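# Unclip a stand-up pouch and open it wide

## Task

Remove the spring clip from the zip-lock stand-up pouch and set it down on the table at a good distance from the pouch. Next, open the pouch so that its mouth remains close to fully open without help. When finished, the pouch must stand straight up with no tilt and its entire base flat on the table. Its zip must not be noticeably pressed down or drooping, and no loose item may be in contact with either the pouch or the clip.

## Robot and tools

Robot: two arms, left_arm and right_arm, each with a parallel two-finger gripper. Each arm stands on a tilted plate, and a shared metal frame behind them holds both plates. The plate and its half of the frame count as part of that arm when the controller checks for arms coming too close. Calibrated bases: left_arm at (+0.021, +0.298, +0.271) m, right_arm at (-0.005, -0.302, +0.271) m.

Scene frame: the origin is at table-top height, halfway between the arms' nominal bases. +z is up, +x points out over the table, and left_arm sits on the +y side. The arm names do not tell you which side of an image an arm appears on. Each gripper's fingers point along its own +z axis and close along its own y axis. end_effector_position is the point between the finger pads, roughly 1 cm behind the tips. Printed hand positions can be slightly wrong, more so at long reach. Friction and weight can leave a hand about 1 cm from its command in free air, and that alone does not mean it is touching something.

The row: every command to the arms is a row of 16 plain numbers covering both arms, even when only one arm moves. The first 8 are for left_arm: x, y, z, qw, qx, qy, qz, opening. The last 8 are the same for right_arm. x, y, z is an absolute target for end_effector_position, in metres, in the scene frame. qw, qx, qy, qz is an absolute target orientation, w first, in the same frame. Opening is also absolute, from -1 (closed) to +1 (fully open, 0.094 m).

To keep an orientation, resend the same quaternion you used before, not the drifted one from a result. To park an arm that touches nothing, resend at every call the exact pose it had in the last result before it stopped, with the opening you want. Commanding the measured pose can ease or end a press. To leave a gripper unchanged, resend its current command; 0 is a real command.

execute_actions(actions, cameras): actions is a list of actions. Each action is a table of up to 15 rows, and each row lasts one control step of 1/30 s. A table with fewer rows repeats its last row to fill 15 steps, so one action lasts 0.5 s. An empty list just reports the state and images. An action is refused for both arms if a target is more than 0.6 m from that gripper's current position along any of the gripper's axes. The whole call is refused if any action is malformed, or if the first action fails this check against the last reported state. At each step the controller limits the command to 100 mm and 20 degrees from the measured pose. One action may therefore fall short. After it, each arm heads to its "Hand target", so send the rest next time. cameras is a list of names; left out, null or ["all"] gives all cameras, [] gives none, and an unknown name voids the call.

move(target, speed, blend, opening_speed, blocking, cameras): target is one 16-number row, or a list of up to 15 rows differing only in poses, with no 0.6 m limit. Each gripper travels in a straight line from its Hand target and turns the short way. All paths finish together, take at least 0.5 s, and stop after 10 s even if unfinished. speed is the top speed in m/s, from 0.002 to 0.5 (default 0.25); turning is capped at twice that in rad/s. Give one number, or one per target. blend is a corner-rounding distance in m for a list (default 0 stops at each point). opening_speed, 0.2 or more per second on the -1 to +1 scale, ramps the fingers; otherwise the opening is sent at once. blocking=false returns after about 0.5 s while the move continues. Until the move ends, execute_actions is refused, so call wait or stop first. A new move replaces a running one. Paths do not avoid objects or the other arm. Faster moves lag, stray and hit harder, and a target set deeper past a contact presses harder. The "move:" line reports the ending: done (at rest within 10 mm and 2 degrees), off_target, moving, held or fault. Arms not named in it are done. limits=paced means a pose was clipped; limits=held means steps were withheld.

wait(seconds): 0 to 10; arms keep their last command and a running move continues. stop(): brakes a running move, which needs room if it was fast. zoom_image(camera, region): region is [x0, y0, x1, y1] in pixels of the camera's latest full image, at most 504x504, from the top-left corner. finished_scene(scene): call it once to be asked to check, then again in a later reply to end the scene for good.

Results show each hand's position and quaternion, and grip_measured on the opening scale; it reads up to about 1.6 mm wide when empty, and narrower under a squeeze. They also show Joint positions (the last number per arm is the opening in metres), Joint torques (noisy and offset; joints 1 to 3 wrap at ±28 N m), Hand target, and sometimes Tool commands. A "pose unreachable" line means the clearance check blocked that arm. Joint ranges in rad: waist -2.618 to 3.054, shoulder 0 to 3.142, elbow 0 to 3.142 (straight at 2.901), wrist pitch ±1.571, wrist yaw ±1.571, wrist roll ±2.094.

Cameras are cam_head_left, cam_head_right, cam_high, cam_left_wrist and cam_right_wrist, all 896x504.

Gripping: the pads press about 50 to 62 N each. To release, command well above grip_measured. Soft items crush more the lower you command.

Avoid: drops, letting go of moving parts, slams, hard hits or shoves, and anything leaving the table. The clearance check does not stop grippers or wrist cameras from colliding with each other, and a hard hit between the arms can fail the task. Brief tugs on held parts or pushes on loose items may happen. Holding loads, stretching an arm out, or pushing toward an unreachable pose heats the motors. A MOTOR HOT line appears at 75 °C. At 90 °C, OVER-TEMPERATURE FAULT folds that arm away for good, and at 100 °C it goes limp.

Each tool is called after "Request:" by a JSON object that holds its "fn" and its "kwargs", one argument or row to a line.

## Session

Great.

Request:
{"fn": "execute_actions", "kwargs": {
  "actions": []
}}

Request:
{"fn": "zoom_image", "kwargs": {
  "camera": "cam_head_right",
  "region": [430, 80, 650, 300]
}}

Request:
{"fn": "zoom_image", "kwargs": {
  "camera": "cam_head_left",
  "region": [430, 80, 650, 300]
}}

Request:
{"fn": "zoom_image", "kwargs": {
  "camera": "cam_high",
  "region": [340, 160, 560, 320]
}}

Scene clock: 0.00 s.
left_arm: end_effector_position=(+0.6061, +0.2954, +0.0972) grip_measured=+1.000 end_effector_quat_wxyz=(+0.636, -0.293, +0.710, -0.078) | right_arm: end_effector_position=(+0.4022, -0.4491, +0.3829) grip_measured=+1.000 end_effector_quat_wxyz=(+0.159, +0.748, +0.624, -0.160)
Joint positions: left_arm=[-0.031 3.115 1.59 1.423 -0.364 -0.457 0.094] | right_arm=[-0.032 2.077 1.901 -1.339 0.567 1.654 0.094]
Joint velocities: left_arm=[0.002 0.002 -0.012 -0.022 -0.037 -0.081 0] | right_arm=[-0.002 -0.002 -0.012 -0.007 0.022 -0.022 0]
Joint torques (N m): no reading
Motor temperatures (°C): left_arm=[26 38 35 32 25 26 29] | right_arm=[26 38 36 30 24 24 23]
Heat: left arm: 38 °C; right arm: 38 °C.
Hand target: left_arm +0.6097, +0.2939, +0.1037; +0.641, -0.291, +0.706, -0.080 | right_arm +0.4023, -0.4510, +0.3898; +0.168, +0.747, +0.623, -0.161
Tool commands: left_gripper/opening=+1.0 right_gripper/opening=+1.0

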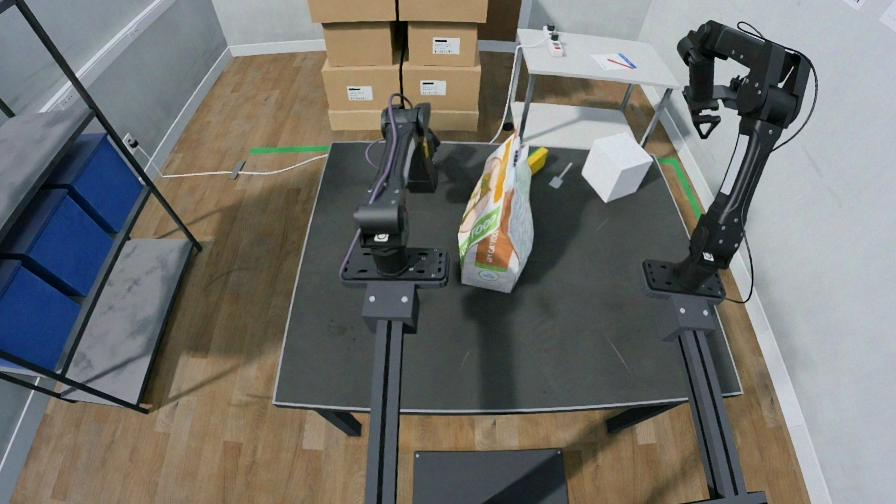

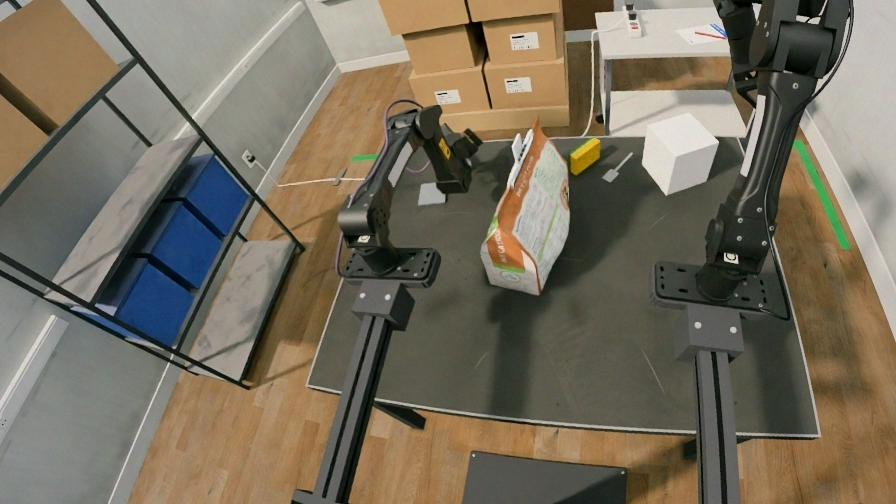

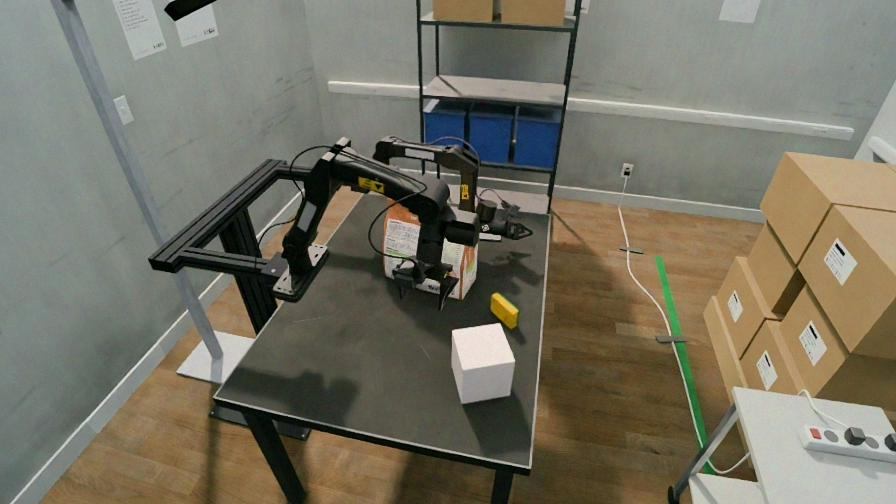

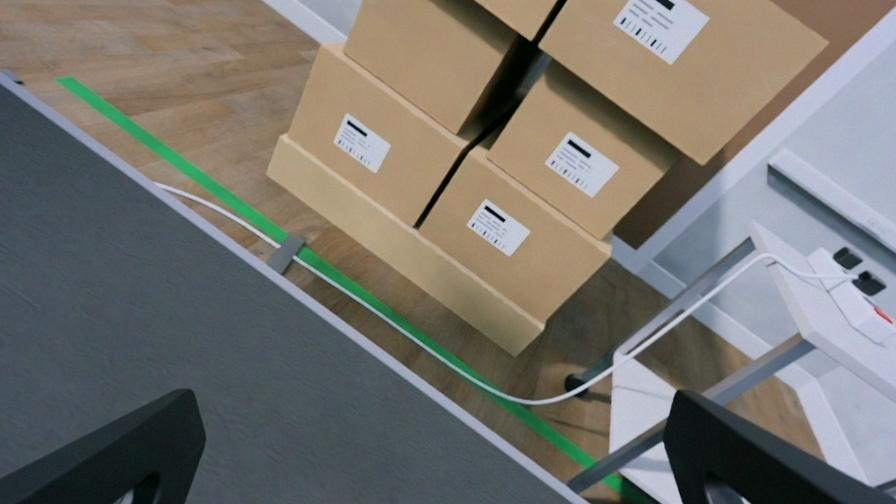

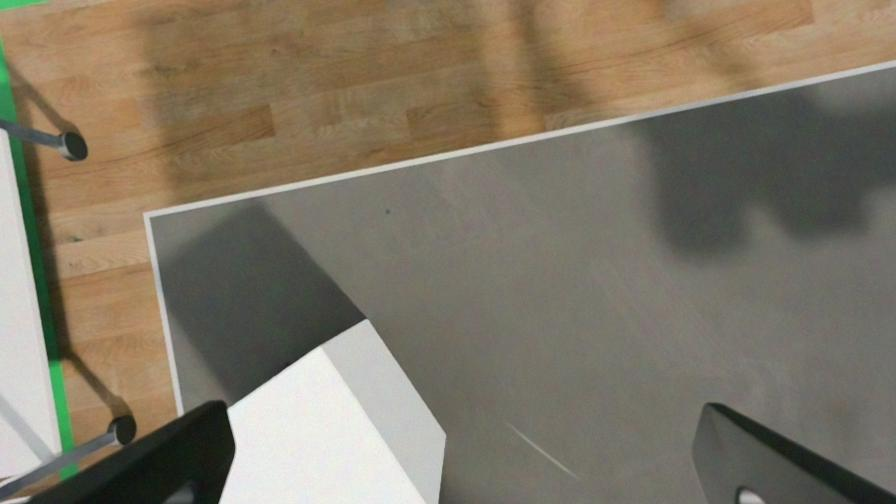

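Scaled by 2.291 from the camera's 896x504 image, which has a finer 1280x720 frame.

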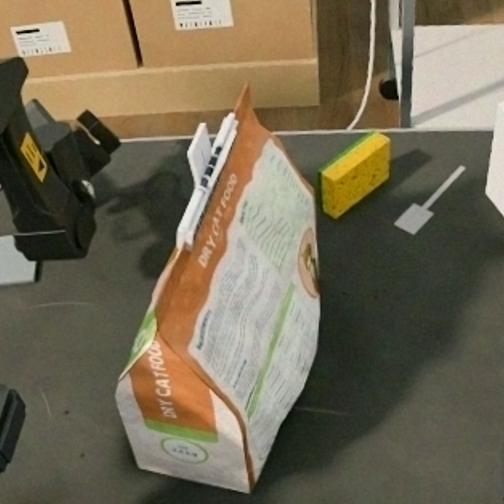

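Scaled by 2.291 from the camera's 896x504 image, which has a finer 1280x720 frame.

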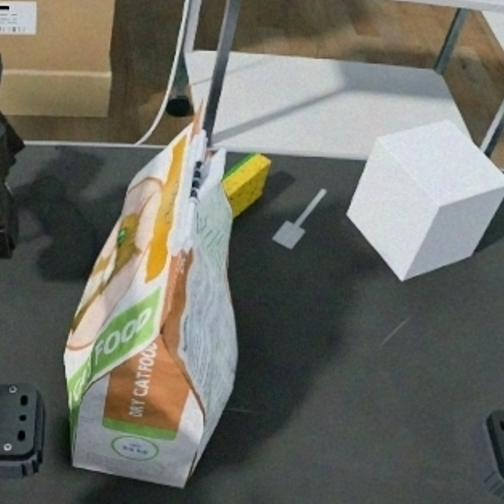

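Scaled by 2.291 from the camera's 896x504 image, which has a finer 1280x720 frame.

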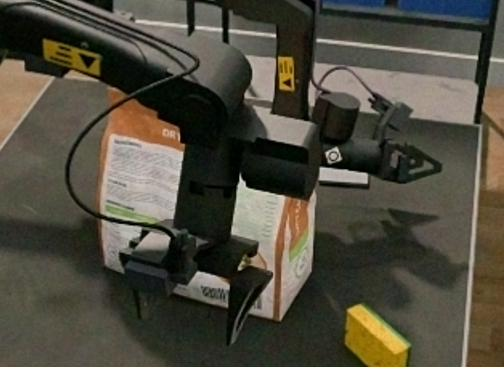

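Request:
{"fn": "move", "kwargs": {
  "target": [0.6097,0.2939,0.1037,0.641,-0.291,0.706,-0.08,1,0.27,-0.2,0.46,0,0.026,0.9997,0,-0.2],
  "speed": 0.3
}}

Scene clock: 3.97 s.
left_arm: end_effector_position=(+0.6061, +0.2954, +0.0972) grip_measured=+1.000 end_effector_quat_wxyz=(+0.636, -0.293, +0.710, -0.078) | right_arm: end_effector_position=(+0.2656, -0.2043, +0.4505) grip_measured=-0.198 end_effector_quat_wxyz=(-0.008, +0.030, +0.999, -0.011)
Joint positions: left_arm=[-0.031 3.115 1.59 1.423 -0.364 -0.457 0.094] | right_arm=[0.562 1.684 1.618 -1.549 0.133 0.566 0.038]
Joint velocities: left_arm=[-0.007 0.002 -0.007 -0.022 -0.007 -0.007 0] | right_arm=[-0.012 -0.007 -0.007 -0.007 -0.022 0.051 0]
Joint torques (N m): left_arm=[-1.7 -13.33 3.26 2.25 0.02 0.03] | right_arm=[1.1 -9.01 8.4 0.02 -0.09 -0.01]
Motor temperatures (°C): left_arm=[26 40 35 33 25 26 28] | right_arm=[26 41 36 30 24 24 23]
Heat: left arm: 40 °C; right arm: 41 °C.
Hand target: left_arm +0.6097, +0.2939, +0.1037; +0.641, -0.291, +0.706, -0.080 | right_arm +0.2657, -0.2021, +0.4600; +0.001, +0.026, +1.000, -0.001
Off the commanded pose: left_arm 0.008 m, 1 deg | right_arm 0.011 m, 2 deg.
move: off_target (right_arm)

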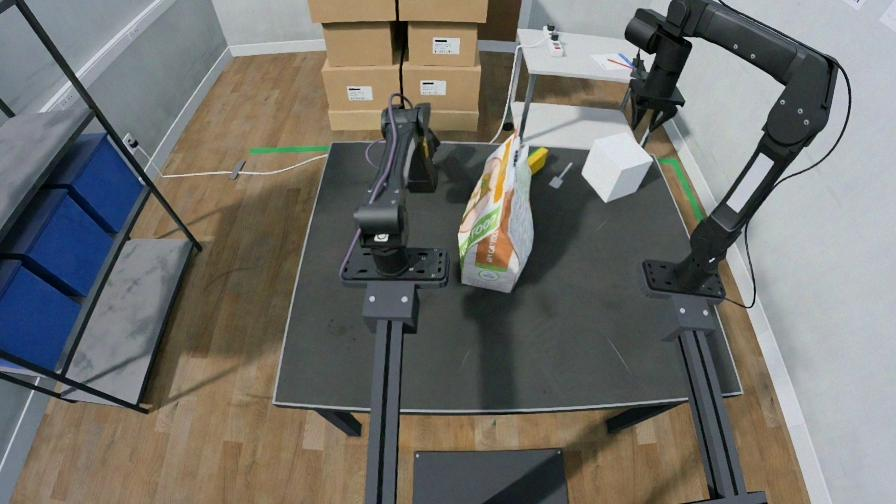

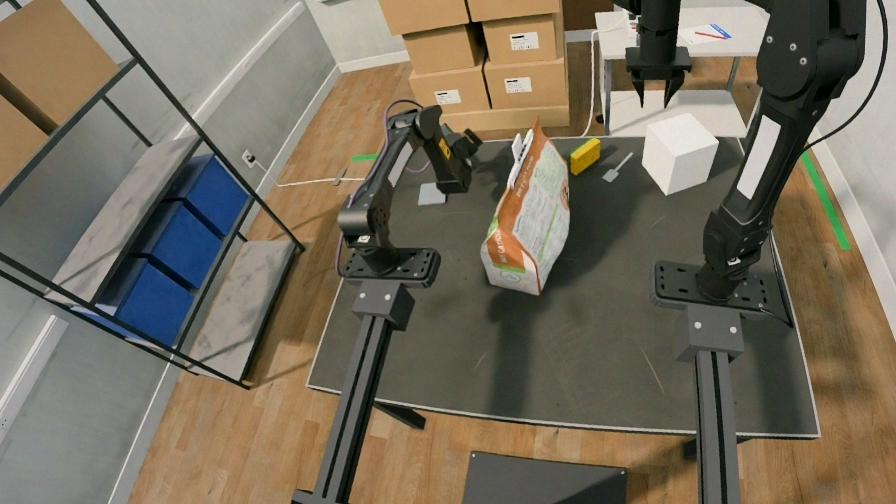

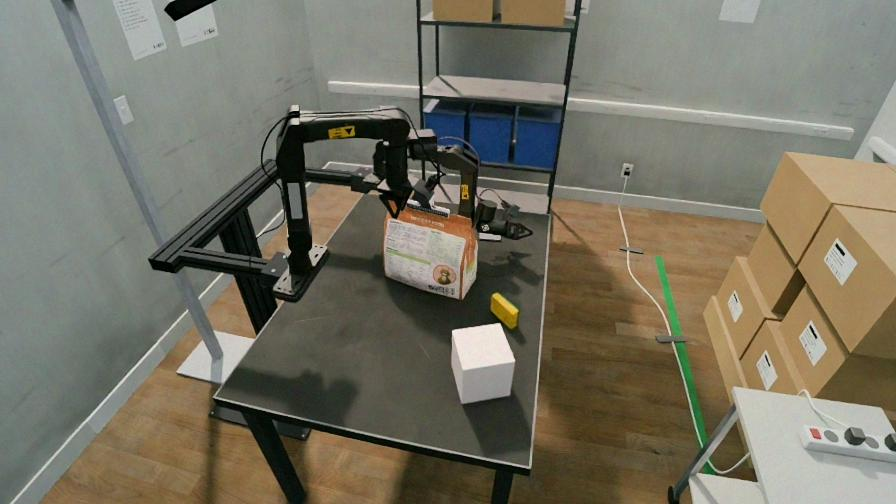

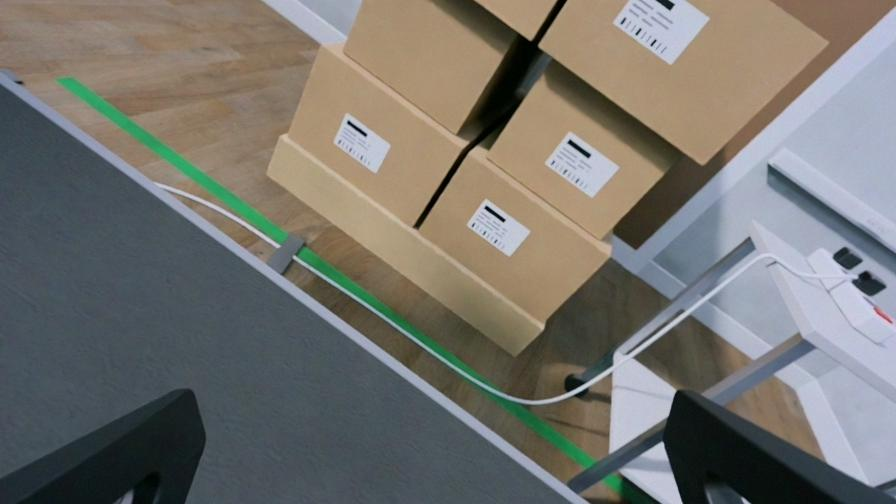

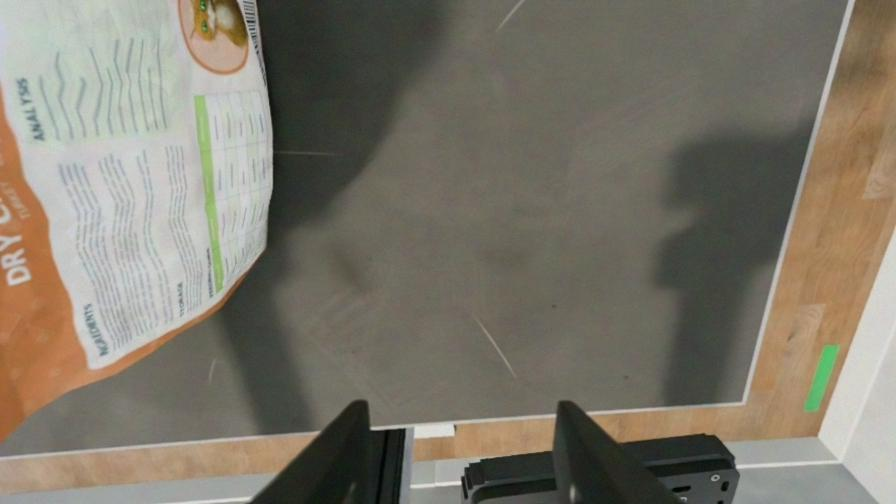

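Request:
{"fn": "move", "kwargs": {
  "target": [0.6097,0.2939,0.1037,0.641,-0.291,0.706,-0.08,1,0.235,-0.06,0.47,0,0.026,0.9997,0,-0.2],
  "speed": 0.25
}}

Request:
{"fn": "zoom_image", "kwargs": {
  "camera": "cam_head_right",
  "region": [460, 60, 640, 240]
}}

Request:
{"fn": "zoom_image", "kwargs": {
  "camera": "cam_high",
  "region": [340, 160, 520, 320]
}}

Scene clock: 5.60 s.
left_arm: end_effector_position=(+0.6061, +0.2954, +0.0972) grip_measured=+1.000 end_effector_quat_wxyz=(+0.636, -0.293, +0.710, -0.078) | right_arm: end_effector_position=(+0.2304, -0.0619, +0.4677) grip_measured=-0.198 end_effector_quat_wxyz=(+0.016, +0.023, +0.999, +0.018)
Joint positions: left_arm=[-0.031 3.115 1.59 1.423 -0.364 -0.457 0.094] | right_arm=[0.969 1.897 1.879 -1.57 0.109 0.953 0.038]
Joint velocities: left_arm=[0.002 -0.017 0.002 -0.022 0.022 0.095 0] | right_arm=[-0.002 -0.017 -0.002 0.022 -0.022 -0.051 0.001]
Joint torques (N m): left_arm=[-1.7 -13.35 3.22 2.25 0.03 0.02] | right_arm=[0.68 -8.58 8.34 0.19 -0.02 0.08]
Motor temperatures (°C): left_arm=[26 41 35 34 25 26 28] | right_arm=[26 41 36 30 24 24 23]
Heat: left arm: 41 °C; right arm: 41 °C.
Hand target: left_arm +0.6097, +0.2939, +0.1037; +0.641, -0.291, +0.706, -0.080 | right_arm +0.2323, -0.0603, +0.4692; +0.015, +0.026, +0.999, +0.019
Off the commanded pose: left_arm 0.008 m, 1 deg | right_arm 0.005 m, 3 deg.
joint sent to its limit (right arm) — joint 4 (wrist pitch), lower limit. The joint targets are off in orientation, not in position.
move: off_target (right_arm)

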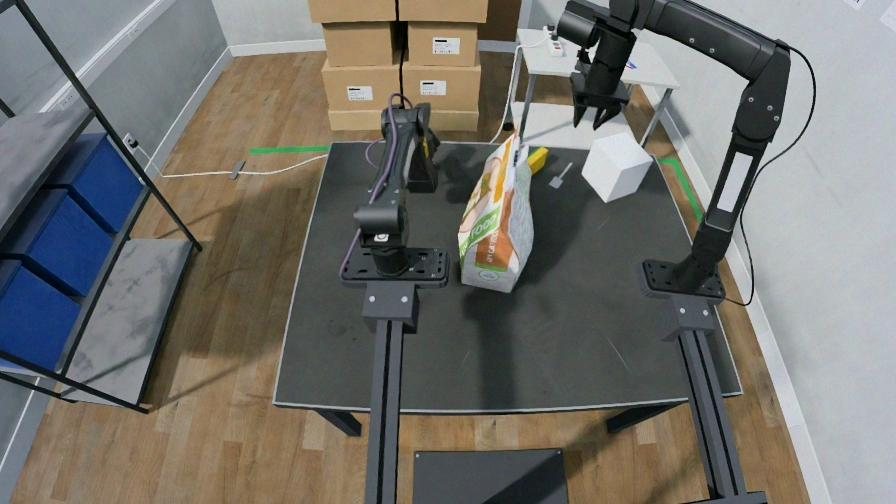

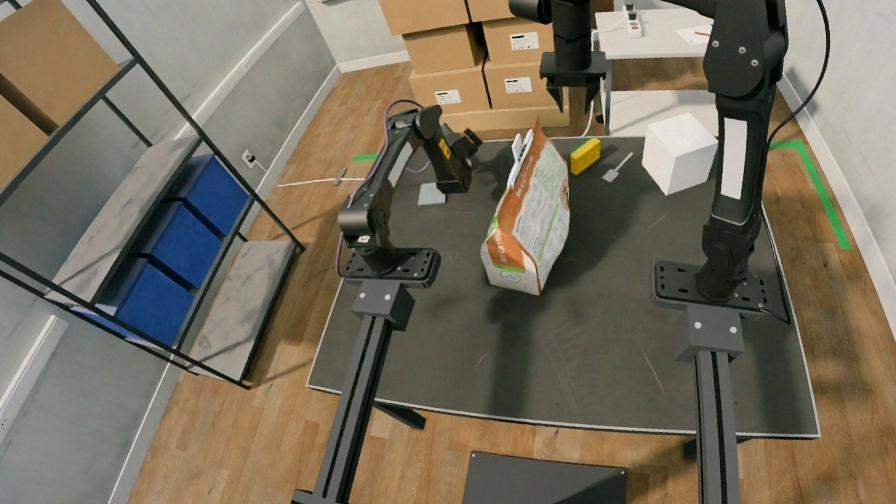

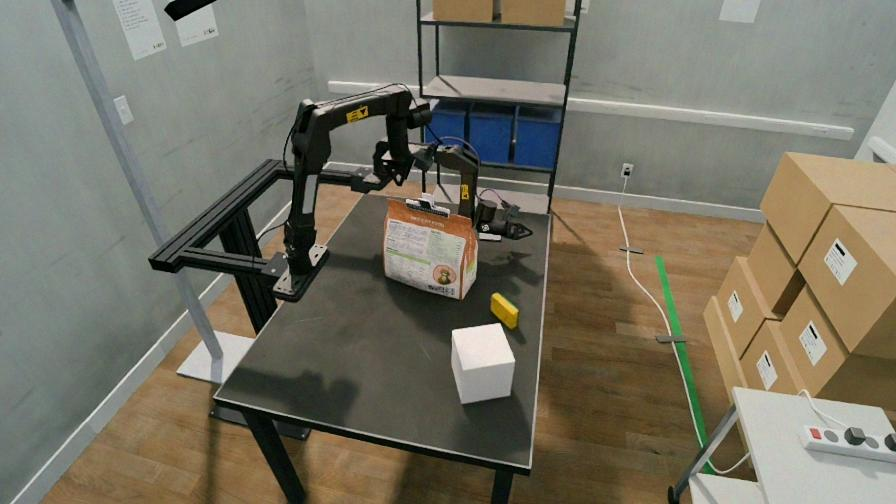

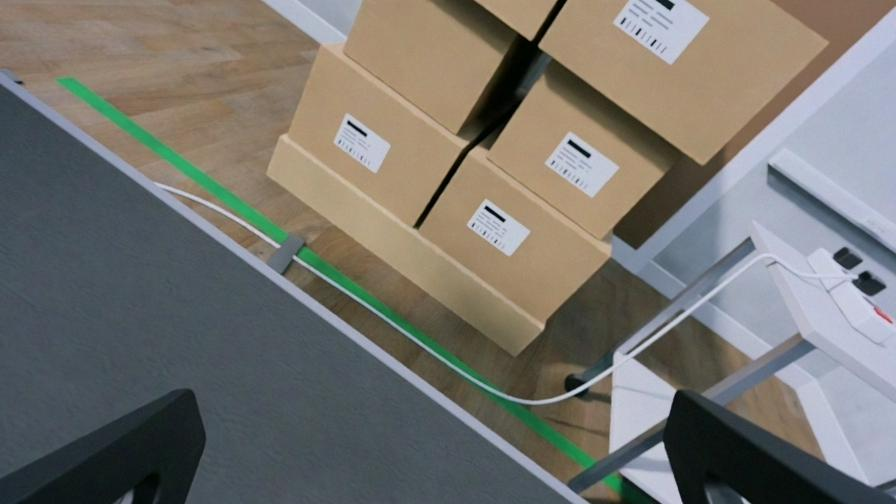

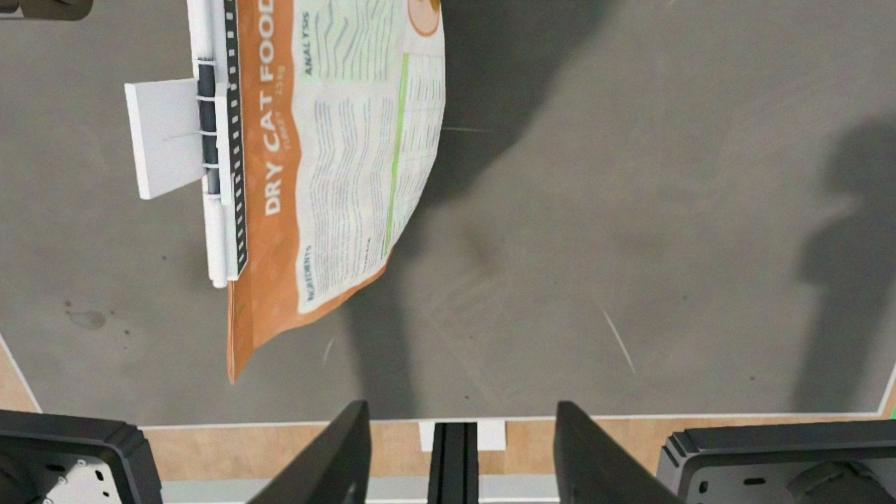

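Scaled by 2.800 from the camera's 896x504 image, which has a finer 1280x720 frame.

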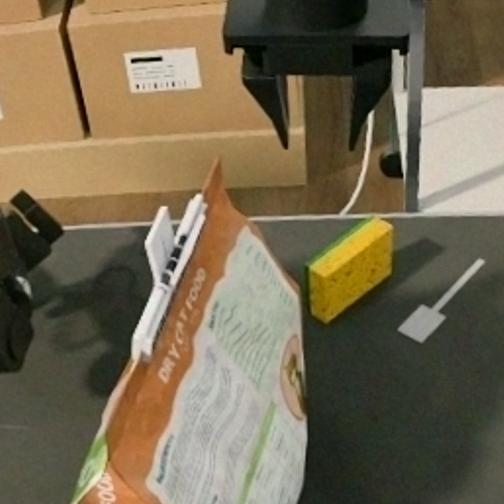

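Scaled by 2.800 from the camera's 896x504 image, which has a finer 1280x720 frame.

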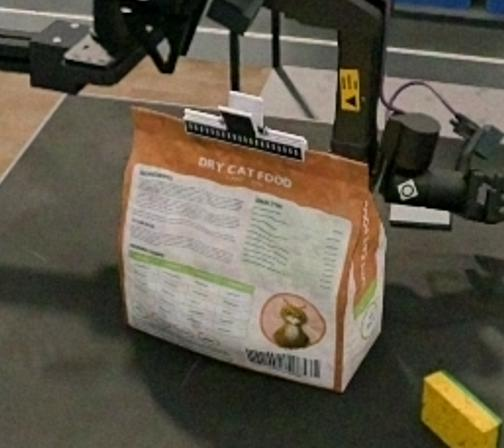

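Request:
{"fn": "move", "kwargs": {
  "target": [0.6097,0.2939,0.1037,0.641,-0.291,0.706,-0.08,1,0.275,0.025,0.465,0,0.1045,0.9945,0,-0.2],
  "speed": 0.2
}}

Request:
{"fn": "zoom_image", "kwargs": {
  "camera": "cam_head_right",
  "region": [480, 60, 600, 180]
}}

Request:
{"fn": "zoom_image", "kwargs": {
  "camera": "cam_head_left",
  "region": [460, 80, 580, 200]
}}

Request:
{"fn": "zoom_image", "kwargs": {
  "camera": "cam_high",
  "region": [380, 140, 500, 260]
}}

Scene clock: 7.77 s.
left_arm: end_effector_position=(+0.6061, +0.2954, +0.0972) grip_measured=+1.000 end_effector_quat_wxyz=(+0.636, -0.293, +0.710, -0.078) | right_arm: end_effector_position=(+0.2740, +0.0213, +0.4645) grip_measured=-0.198 end_effector_quat_wxyz=(+0.042, +0.105, +0.991, +0.067)
Joint positions: left_arm=[-0.031 3.115 1.59 1.423 -0.364 -0.457 0.094] | right_arm=[1.006 2.209 2.3 -1.573 0.109 1.144 0.038]
Joint velocities: left_arm=[-0.022 0.007 -0.007 -0.007 0.007 0.007 0] | right_arm=[0.002 -0.012 -0.007 0.007 -0.007 -0.037 0]
Joint torques (N m): left_arm=[-1.68 -13.34 3.25 2.25 0.03 0.03] | right_arm=[1.42 -11.29 8.25 0.46 -0.03 0.05]
Motor temperatures (°C): left_arm=[26 42 35 34 25 26 28] | right_arm=[26 41 36 30 24 24 23]
Heat: left arm: 42 °C; right arm: 41 °C.
Hand target: left_arm +0.6097, +0.2939, +0.1037; +0.641, -0.291, +0.706, -0.080 | right_arm +0.2731, +0.0251, +0.4641; +0.041, +0.104, +0.991, +0.067
Off the commanded pose: left_arm 0.008 m, 1 deg | right_arm 0.004 m, 9 deg.
joint sent to its limit (right arm) — joint 4 (wrist pitch), lower limit. The joint targets are off in orientation, not in position.
move: off_target (right_arm)

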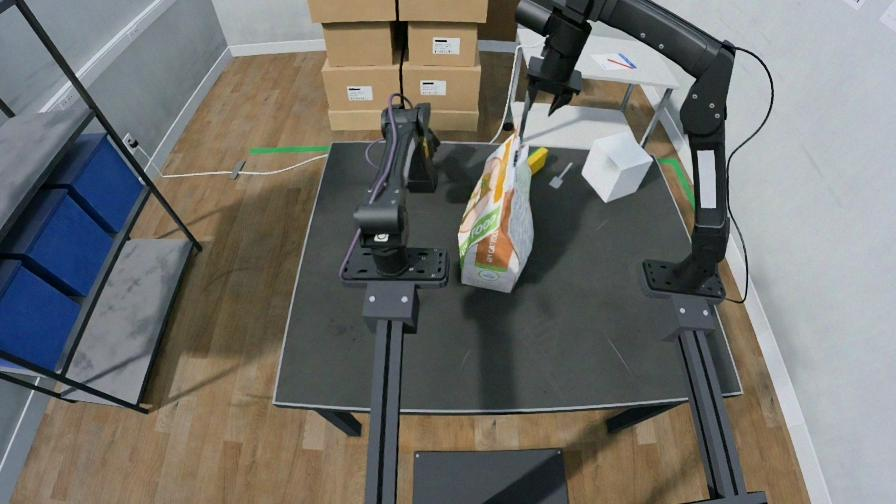

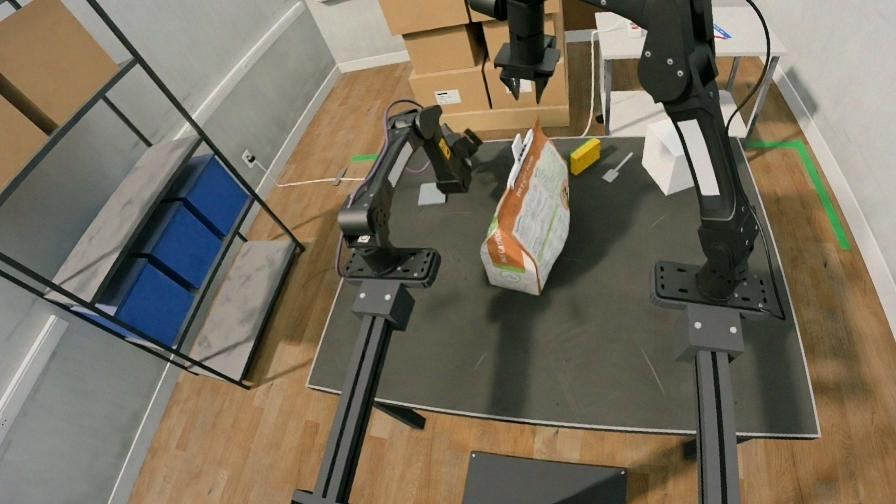

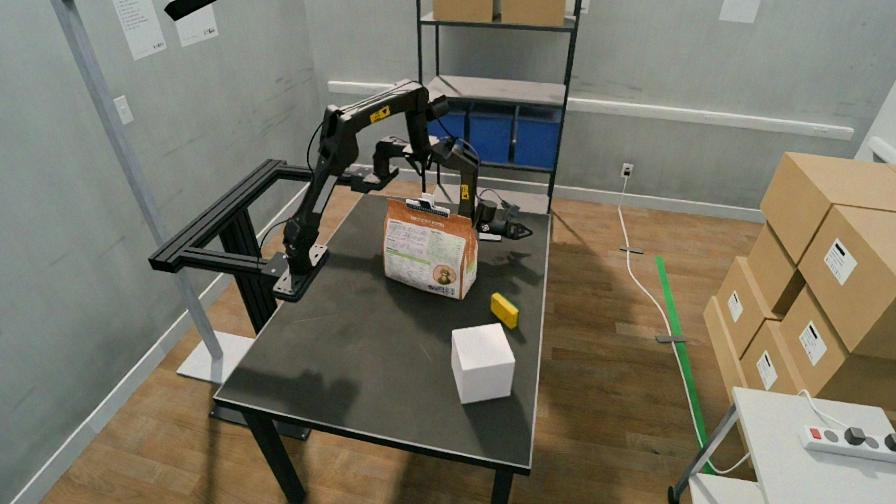

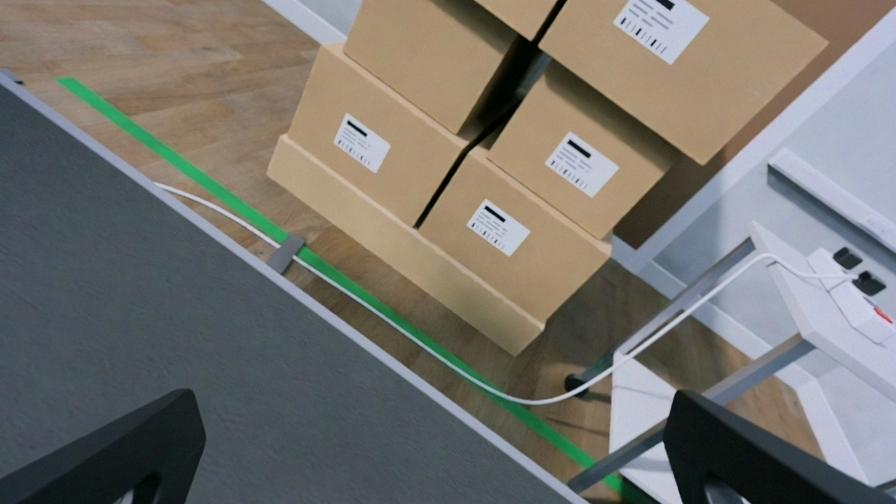

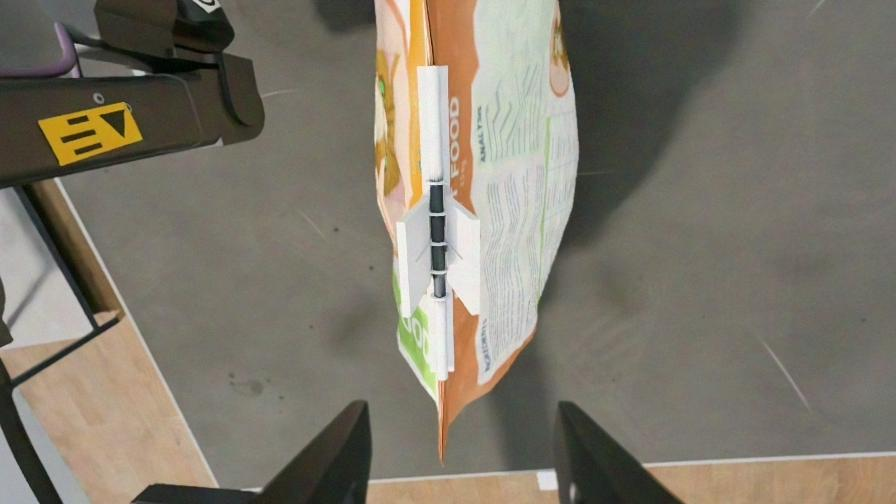

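Scaled by 4.200 from the camera's 896x504 image, which has a finer 1280x720 frame.

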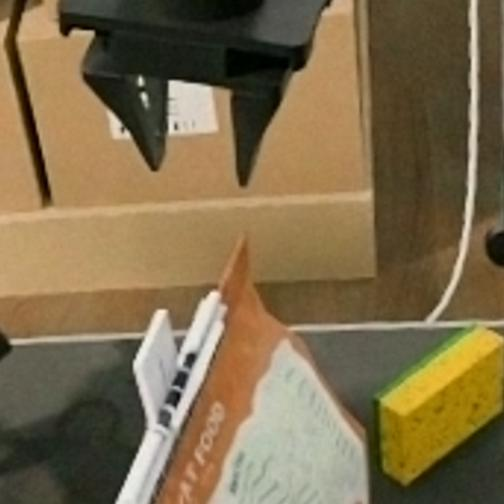

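Scaled by 4.200 from the camera's 896x504 image, which has a finer 1280x720 frame.

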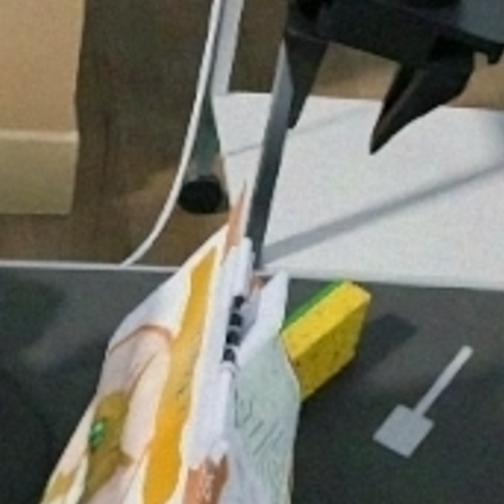

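Scaled by 4.200 from the camera's 896x504 image, which has a finer 1280x720 frame.

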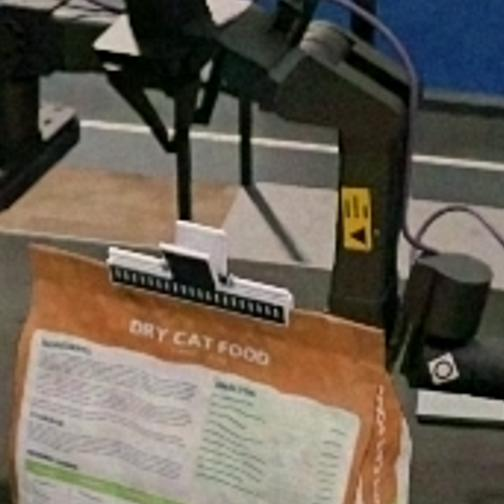

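Request:
{"fn": "move", "kwargs": {
  "target": [0.6097,0.2939,0.1037,0.641,-0.291,0.706,-0.08,1,0.285,0.043,0.412,0,0.1045,0.9945,0,-0.2],
  "speed": 0.15,
  "cameras": ["cam_head_right","cam_head_left","cam_right_wrist"]
}}

Request:
{"fn": "zoom_image", "kwargs": {
  "camera": "cam_head_right",
  "region": [480, 60, 600, 180]
}}

Request:
{"fn": "zoom_image", "kwargs": {
  "camera": "cam_head_left",
  "region": [460, 80, 580, 200]
}}

Scene clock: 9.60 s.
left_arm: end_effector_position=(+0.6061, +0.2954, +0.0972) grip_measured=+1.000 end_effector_quat_wxyz=(+0.636, -0.293, +0.710, -0.078) | right_arm: end_effector_position=(+0.2819, +0.0415, +0.4129) grip_measured=-0.198 end_effector_quat_wxyz=(+0.019, +0.101, +0.994, +0.026)
Joint positions: left_arm=[-0.031 3.115 1.59 1.423 -0.364 -0.457 0.094] | right_arm=[1.006 2.382 2.381 -1.575 0.109 1.145 0.038]
Joint velocities: left_arm=[-0.002 0.007 -0.012 0.022 0.037 0.051 0] | right_arm=[-0.017 0.012 0.007 -0.007 0.007 -0.007 -0.001]
Joint torques (N m): left_arm=[-1.7 -13.34 3.25 2.25 0.02 0.03] | right_arm=[0.73 -12.77 8.31 0.27 -0.05 0.05]
Motor temperatures (°C): left_arm=[26 43 35 34 25 26 28] | right_arm=[26 42 36 30 24 24 23]
Heat: left arm: 43 °C; right arm: 42 °C.
Hand target: left_arm +0.6097, +0.2939, +0.1037; +0.641, -0.291, +0.706, -0.080 | right_arm +0.2844, +0.0428, +0.4115; +0.017, +0.104, +0.994, +0.028
Off the commanded pose: left_arm 0.008 m, 1 deg | right_arm 0.004 m, 4 deg.
joint sent to its limit (right arm) — joint 4 (wrist pitch), lower limit. The joint targets are off in orientation, not in position.
move: off_target (right_arm)
Images, in order (width x height): cam_head_left 896x504, cam_head_right 896x504, cam_right_wrist 896x504.

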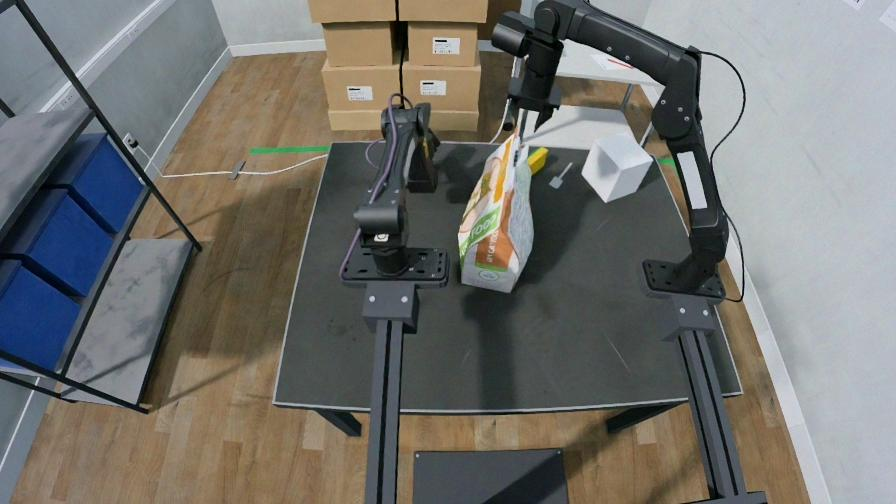

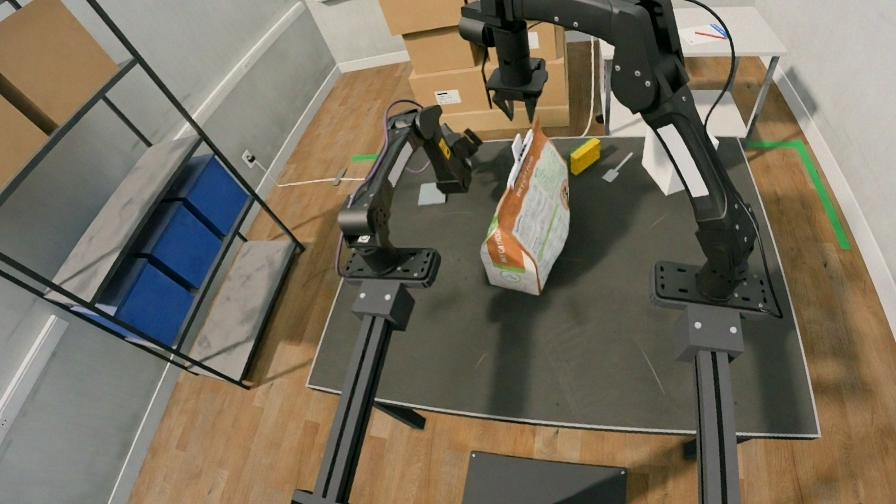

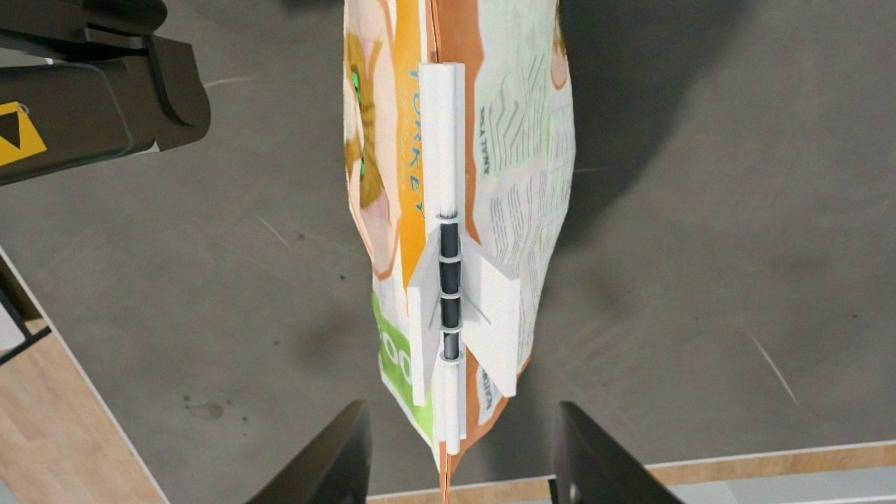

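Scaled by 4.200 from the camera's 896x504 image, which has a finer 1280x720 frame.

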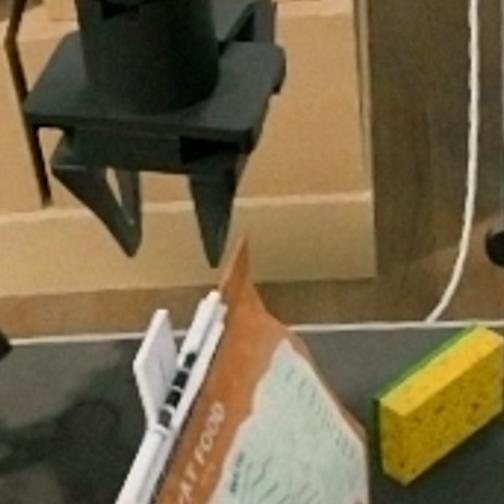

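Scaled by 4.200 from the camera's 896x504 image, which has a finer 1280x720 frame.

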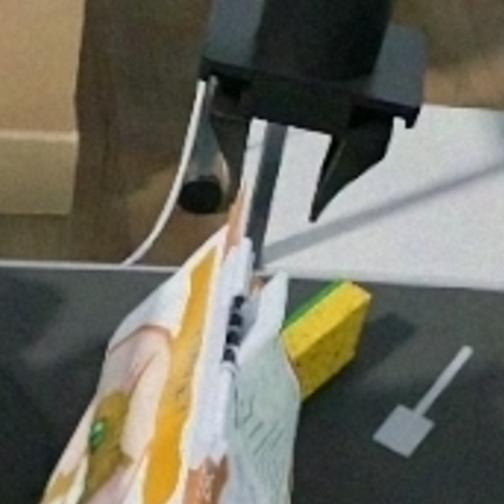

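Request:
{"fn": "move", "kwargs": {
  "target": [0.6097,0.2939,0.1037,0.641,-0.291,0.706,-0.08,1,0.295,0.044,0.388,0,0.1045,0.9945,0,-0.2],
  "speed": 0.06,
  "cameras": ["cam_head_right","cam_head_left","cam_right_wrist"]
}}

Request:
{"fn": "zoom_image", "kwargs": {
  "camera": "cam_head_right",
  "region": [480, 60, 600, 180]
}}

Request:
{"fn": "zoom_image", "kwargs": {
  "camera": "cam_head_left",
  "region": [460, 80, 580, 200]
}}

Scene clock: 11.40 s.
left_arm: end_effector_position=(+0.6061, +0.2954, +0.0972) grip_measured=+1.000 end_effector_quat_wxyz=(+0.636, -0.293, +0.710, -0.078) | right_arm: end_effector_position=(+0.2928, +0.0422, +0.3919) grip_measured=-0.198 end_effector_quat_wxyz=(+0.010, +0.106, +0.994, +0.013)
Joint positions: left_arm=[-0.031 3.115 1.59 1.423 -0.364 -0.457 0.094] | right_arm=[0.983 2.449 2.418 -1.575 0.109 1.135 0.038]
Joint velocities: left_arm=[0.002 0.007 0.012 -0.037 -0.051 -0.037 0] | right_arm=[0.007 0.007 -0.027 0.022 -0.037 0.007 -0.001]
Joint torques (N m): left_arm=[-1.69 -13.37 3.23 2.25 0.02 0.03] | right_arm=[0.85 -12.77 8.32 0.21 -0.06 -0.02]
Motor temperatures (°C): left_arm=[26 43 35 34 25 26 28] | right_arm=[26 43 36 30 24 24 23]
Heat: left arm: 43 °C; right arm: 43 °C.
Hand target: left_arm +0.6097, +0.2939, +0.1037; +0.641, -0.291, +0.706, -0.080 | right_arm +0.2947, +0.0440, +0.3877; +0.007, +0.104, +0.994, +0.011
Off the commanded pose: left_arm 0.008 m, 1 deg | right_arm 0.005 m, 2 deg.
joint sent to its limit (right arm) — joint 4 (wrist pitch), lower limit. The joint targets still meet the commanded pose.
move: done
Images, in order (width x height): cam_head_left 896x504, cam_head_right 896x504, cam_right_wrist 896x504.

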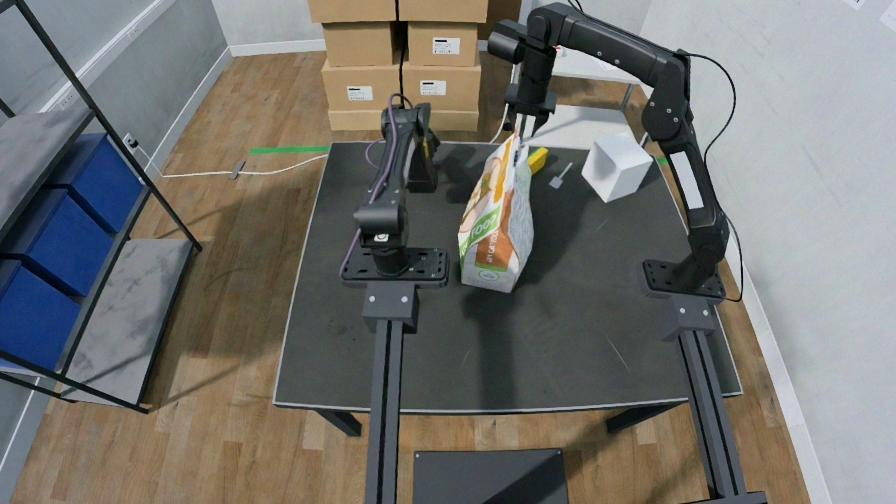

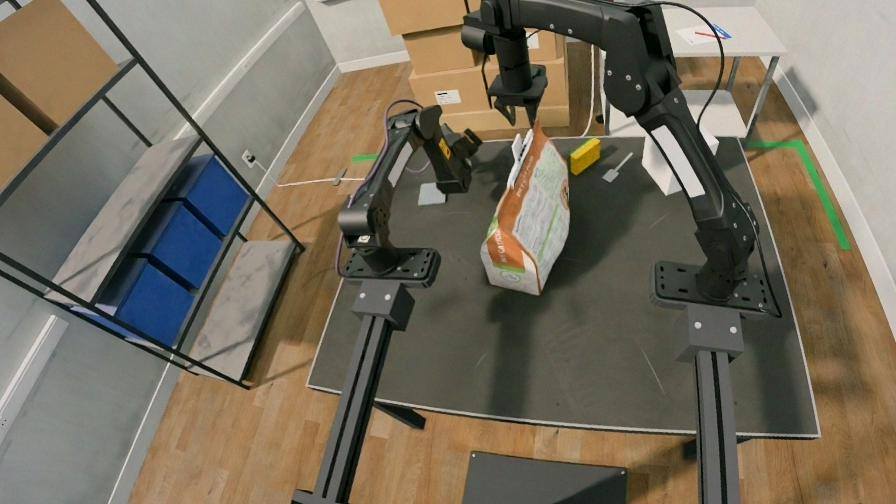

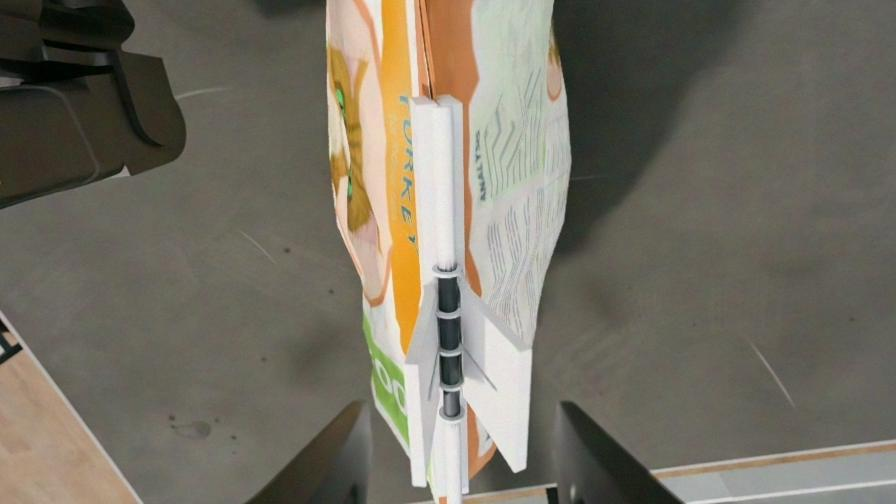

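Scaled by 4.200 from the camera's 896x504 image, which has a finer 1280x720 frame.

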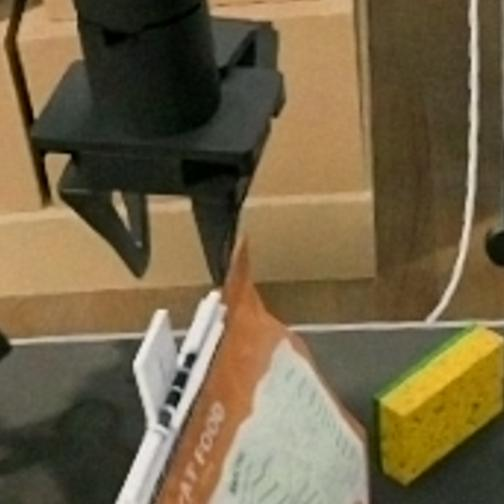

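Scaled by 4.200 from the camera's 896x504 image, which has a finer 1280x720 frame.

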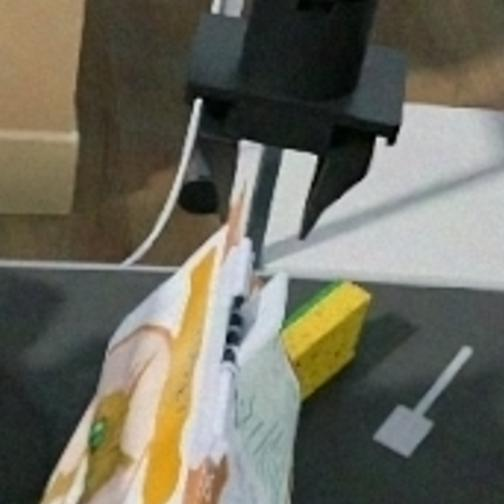

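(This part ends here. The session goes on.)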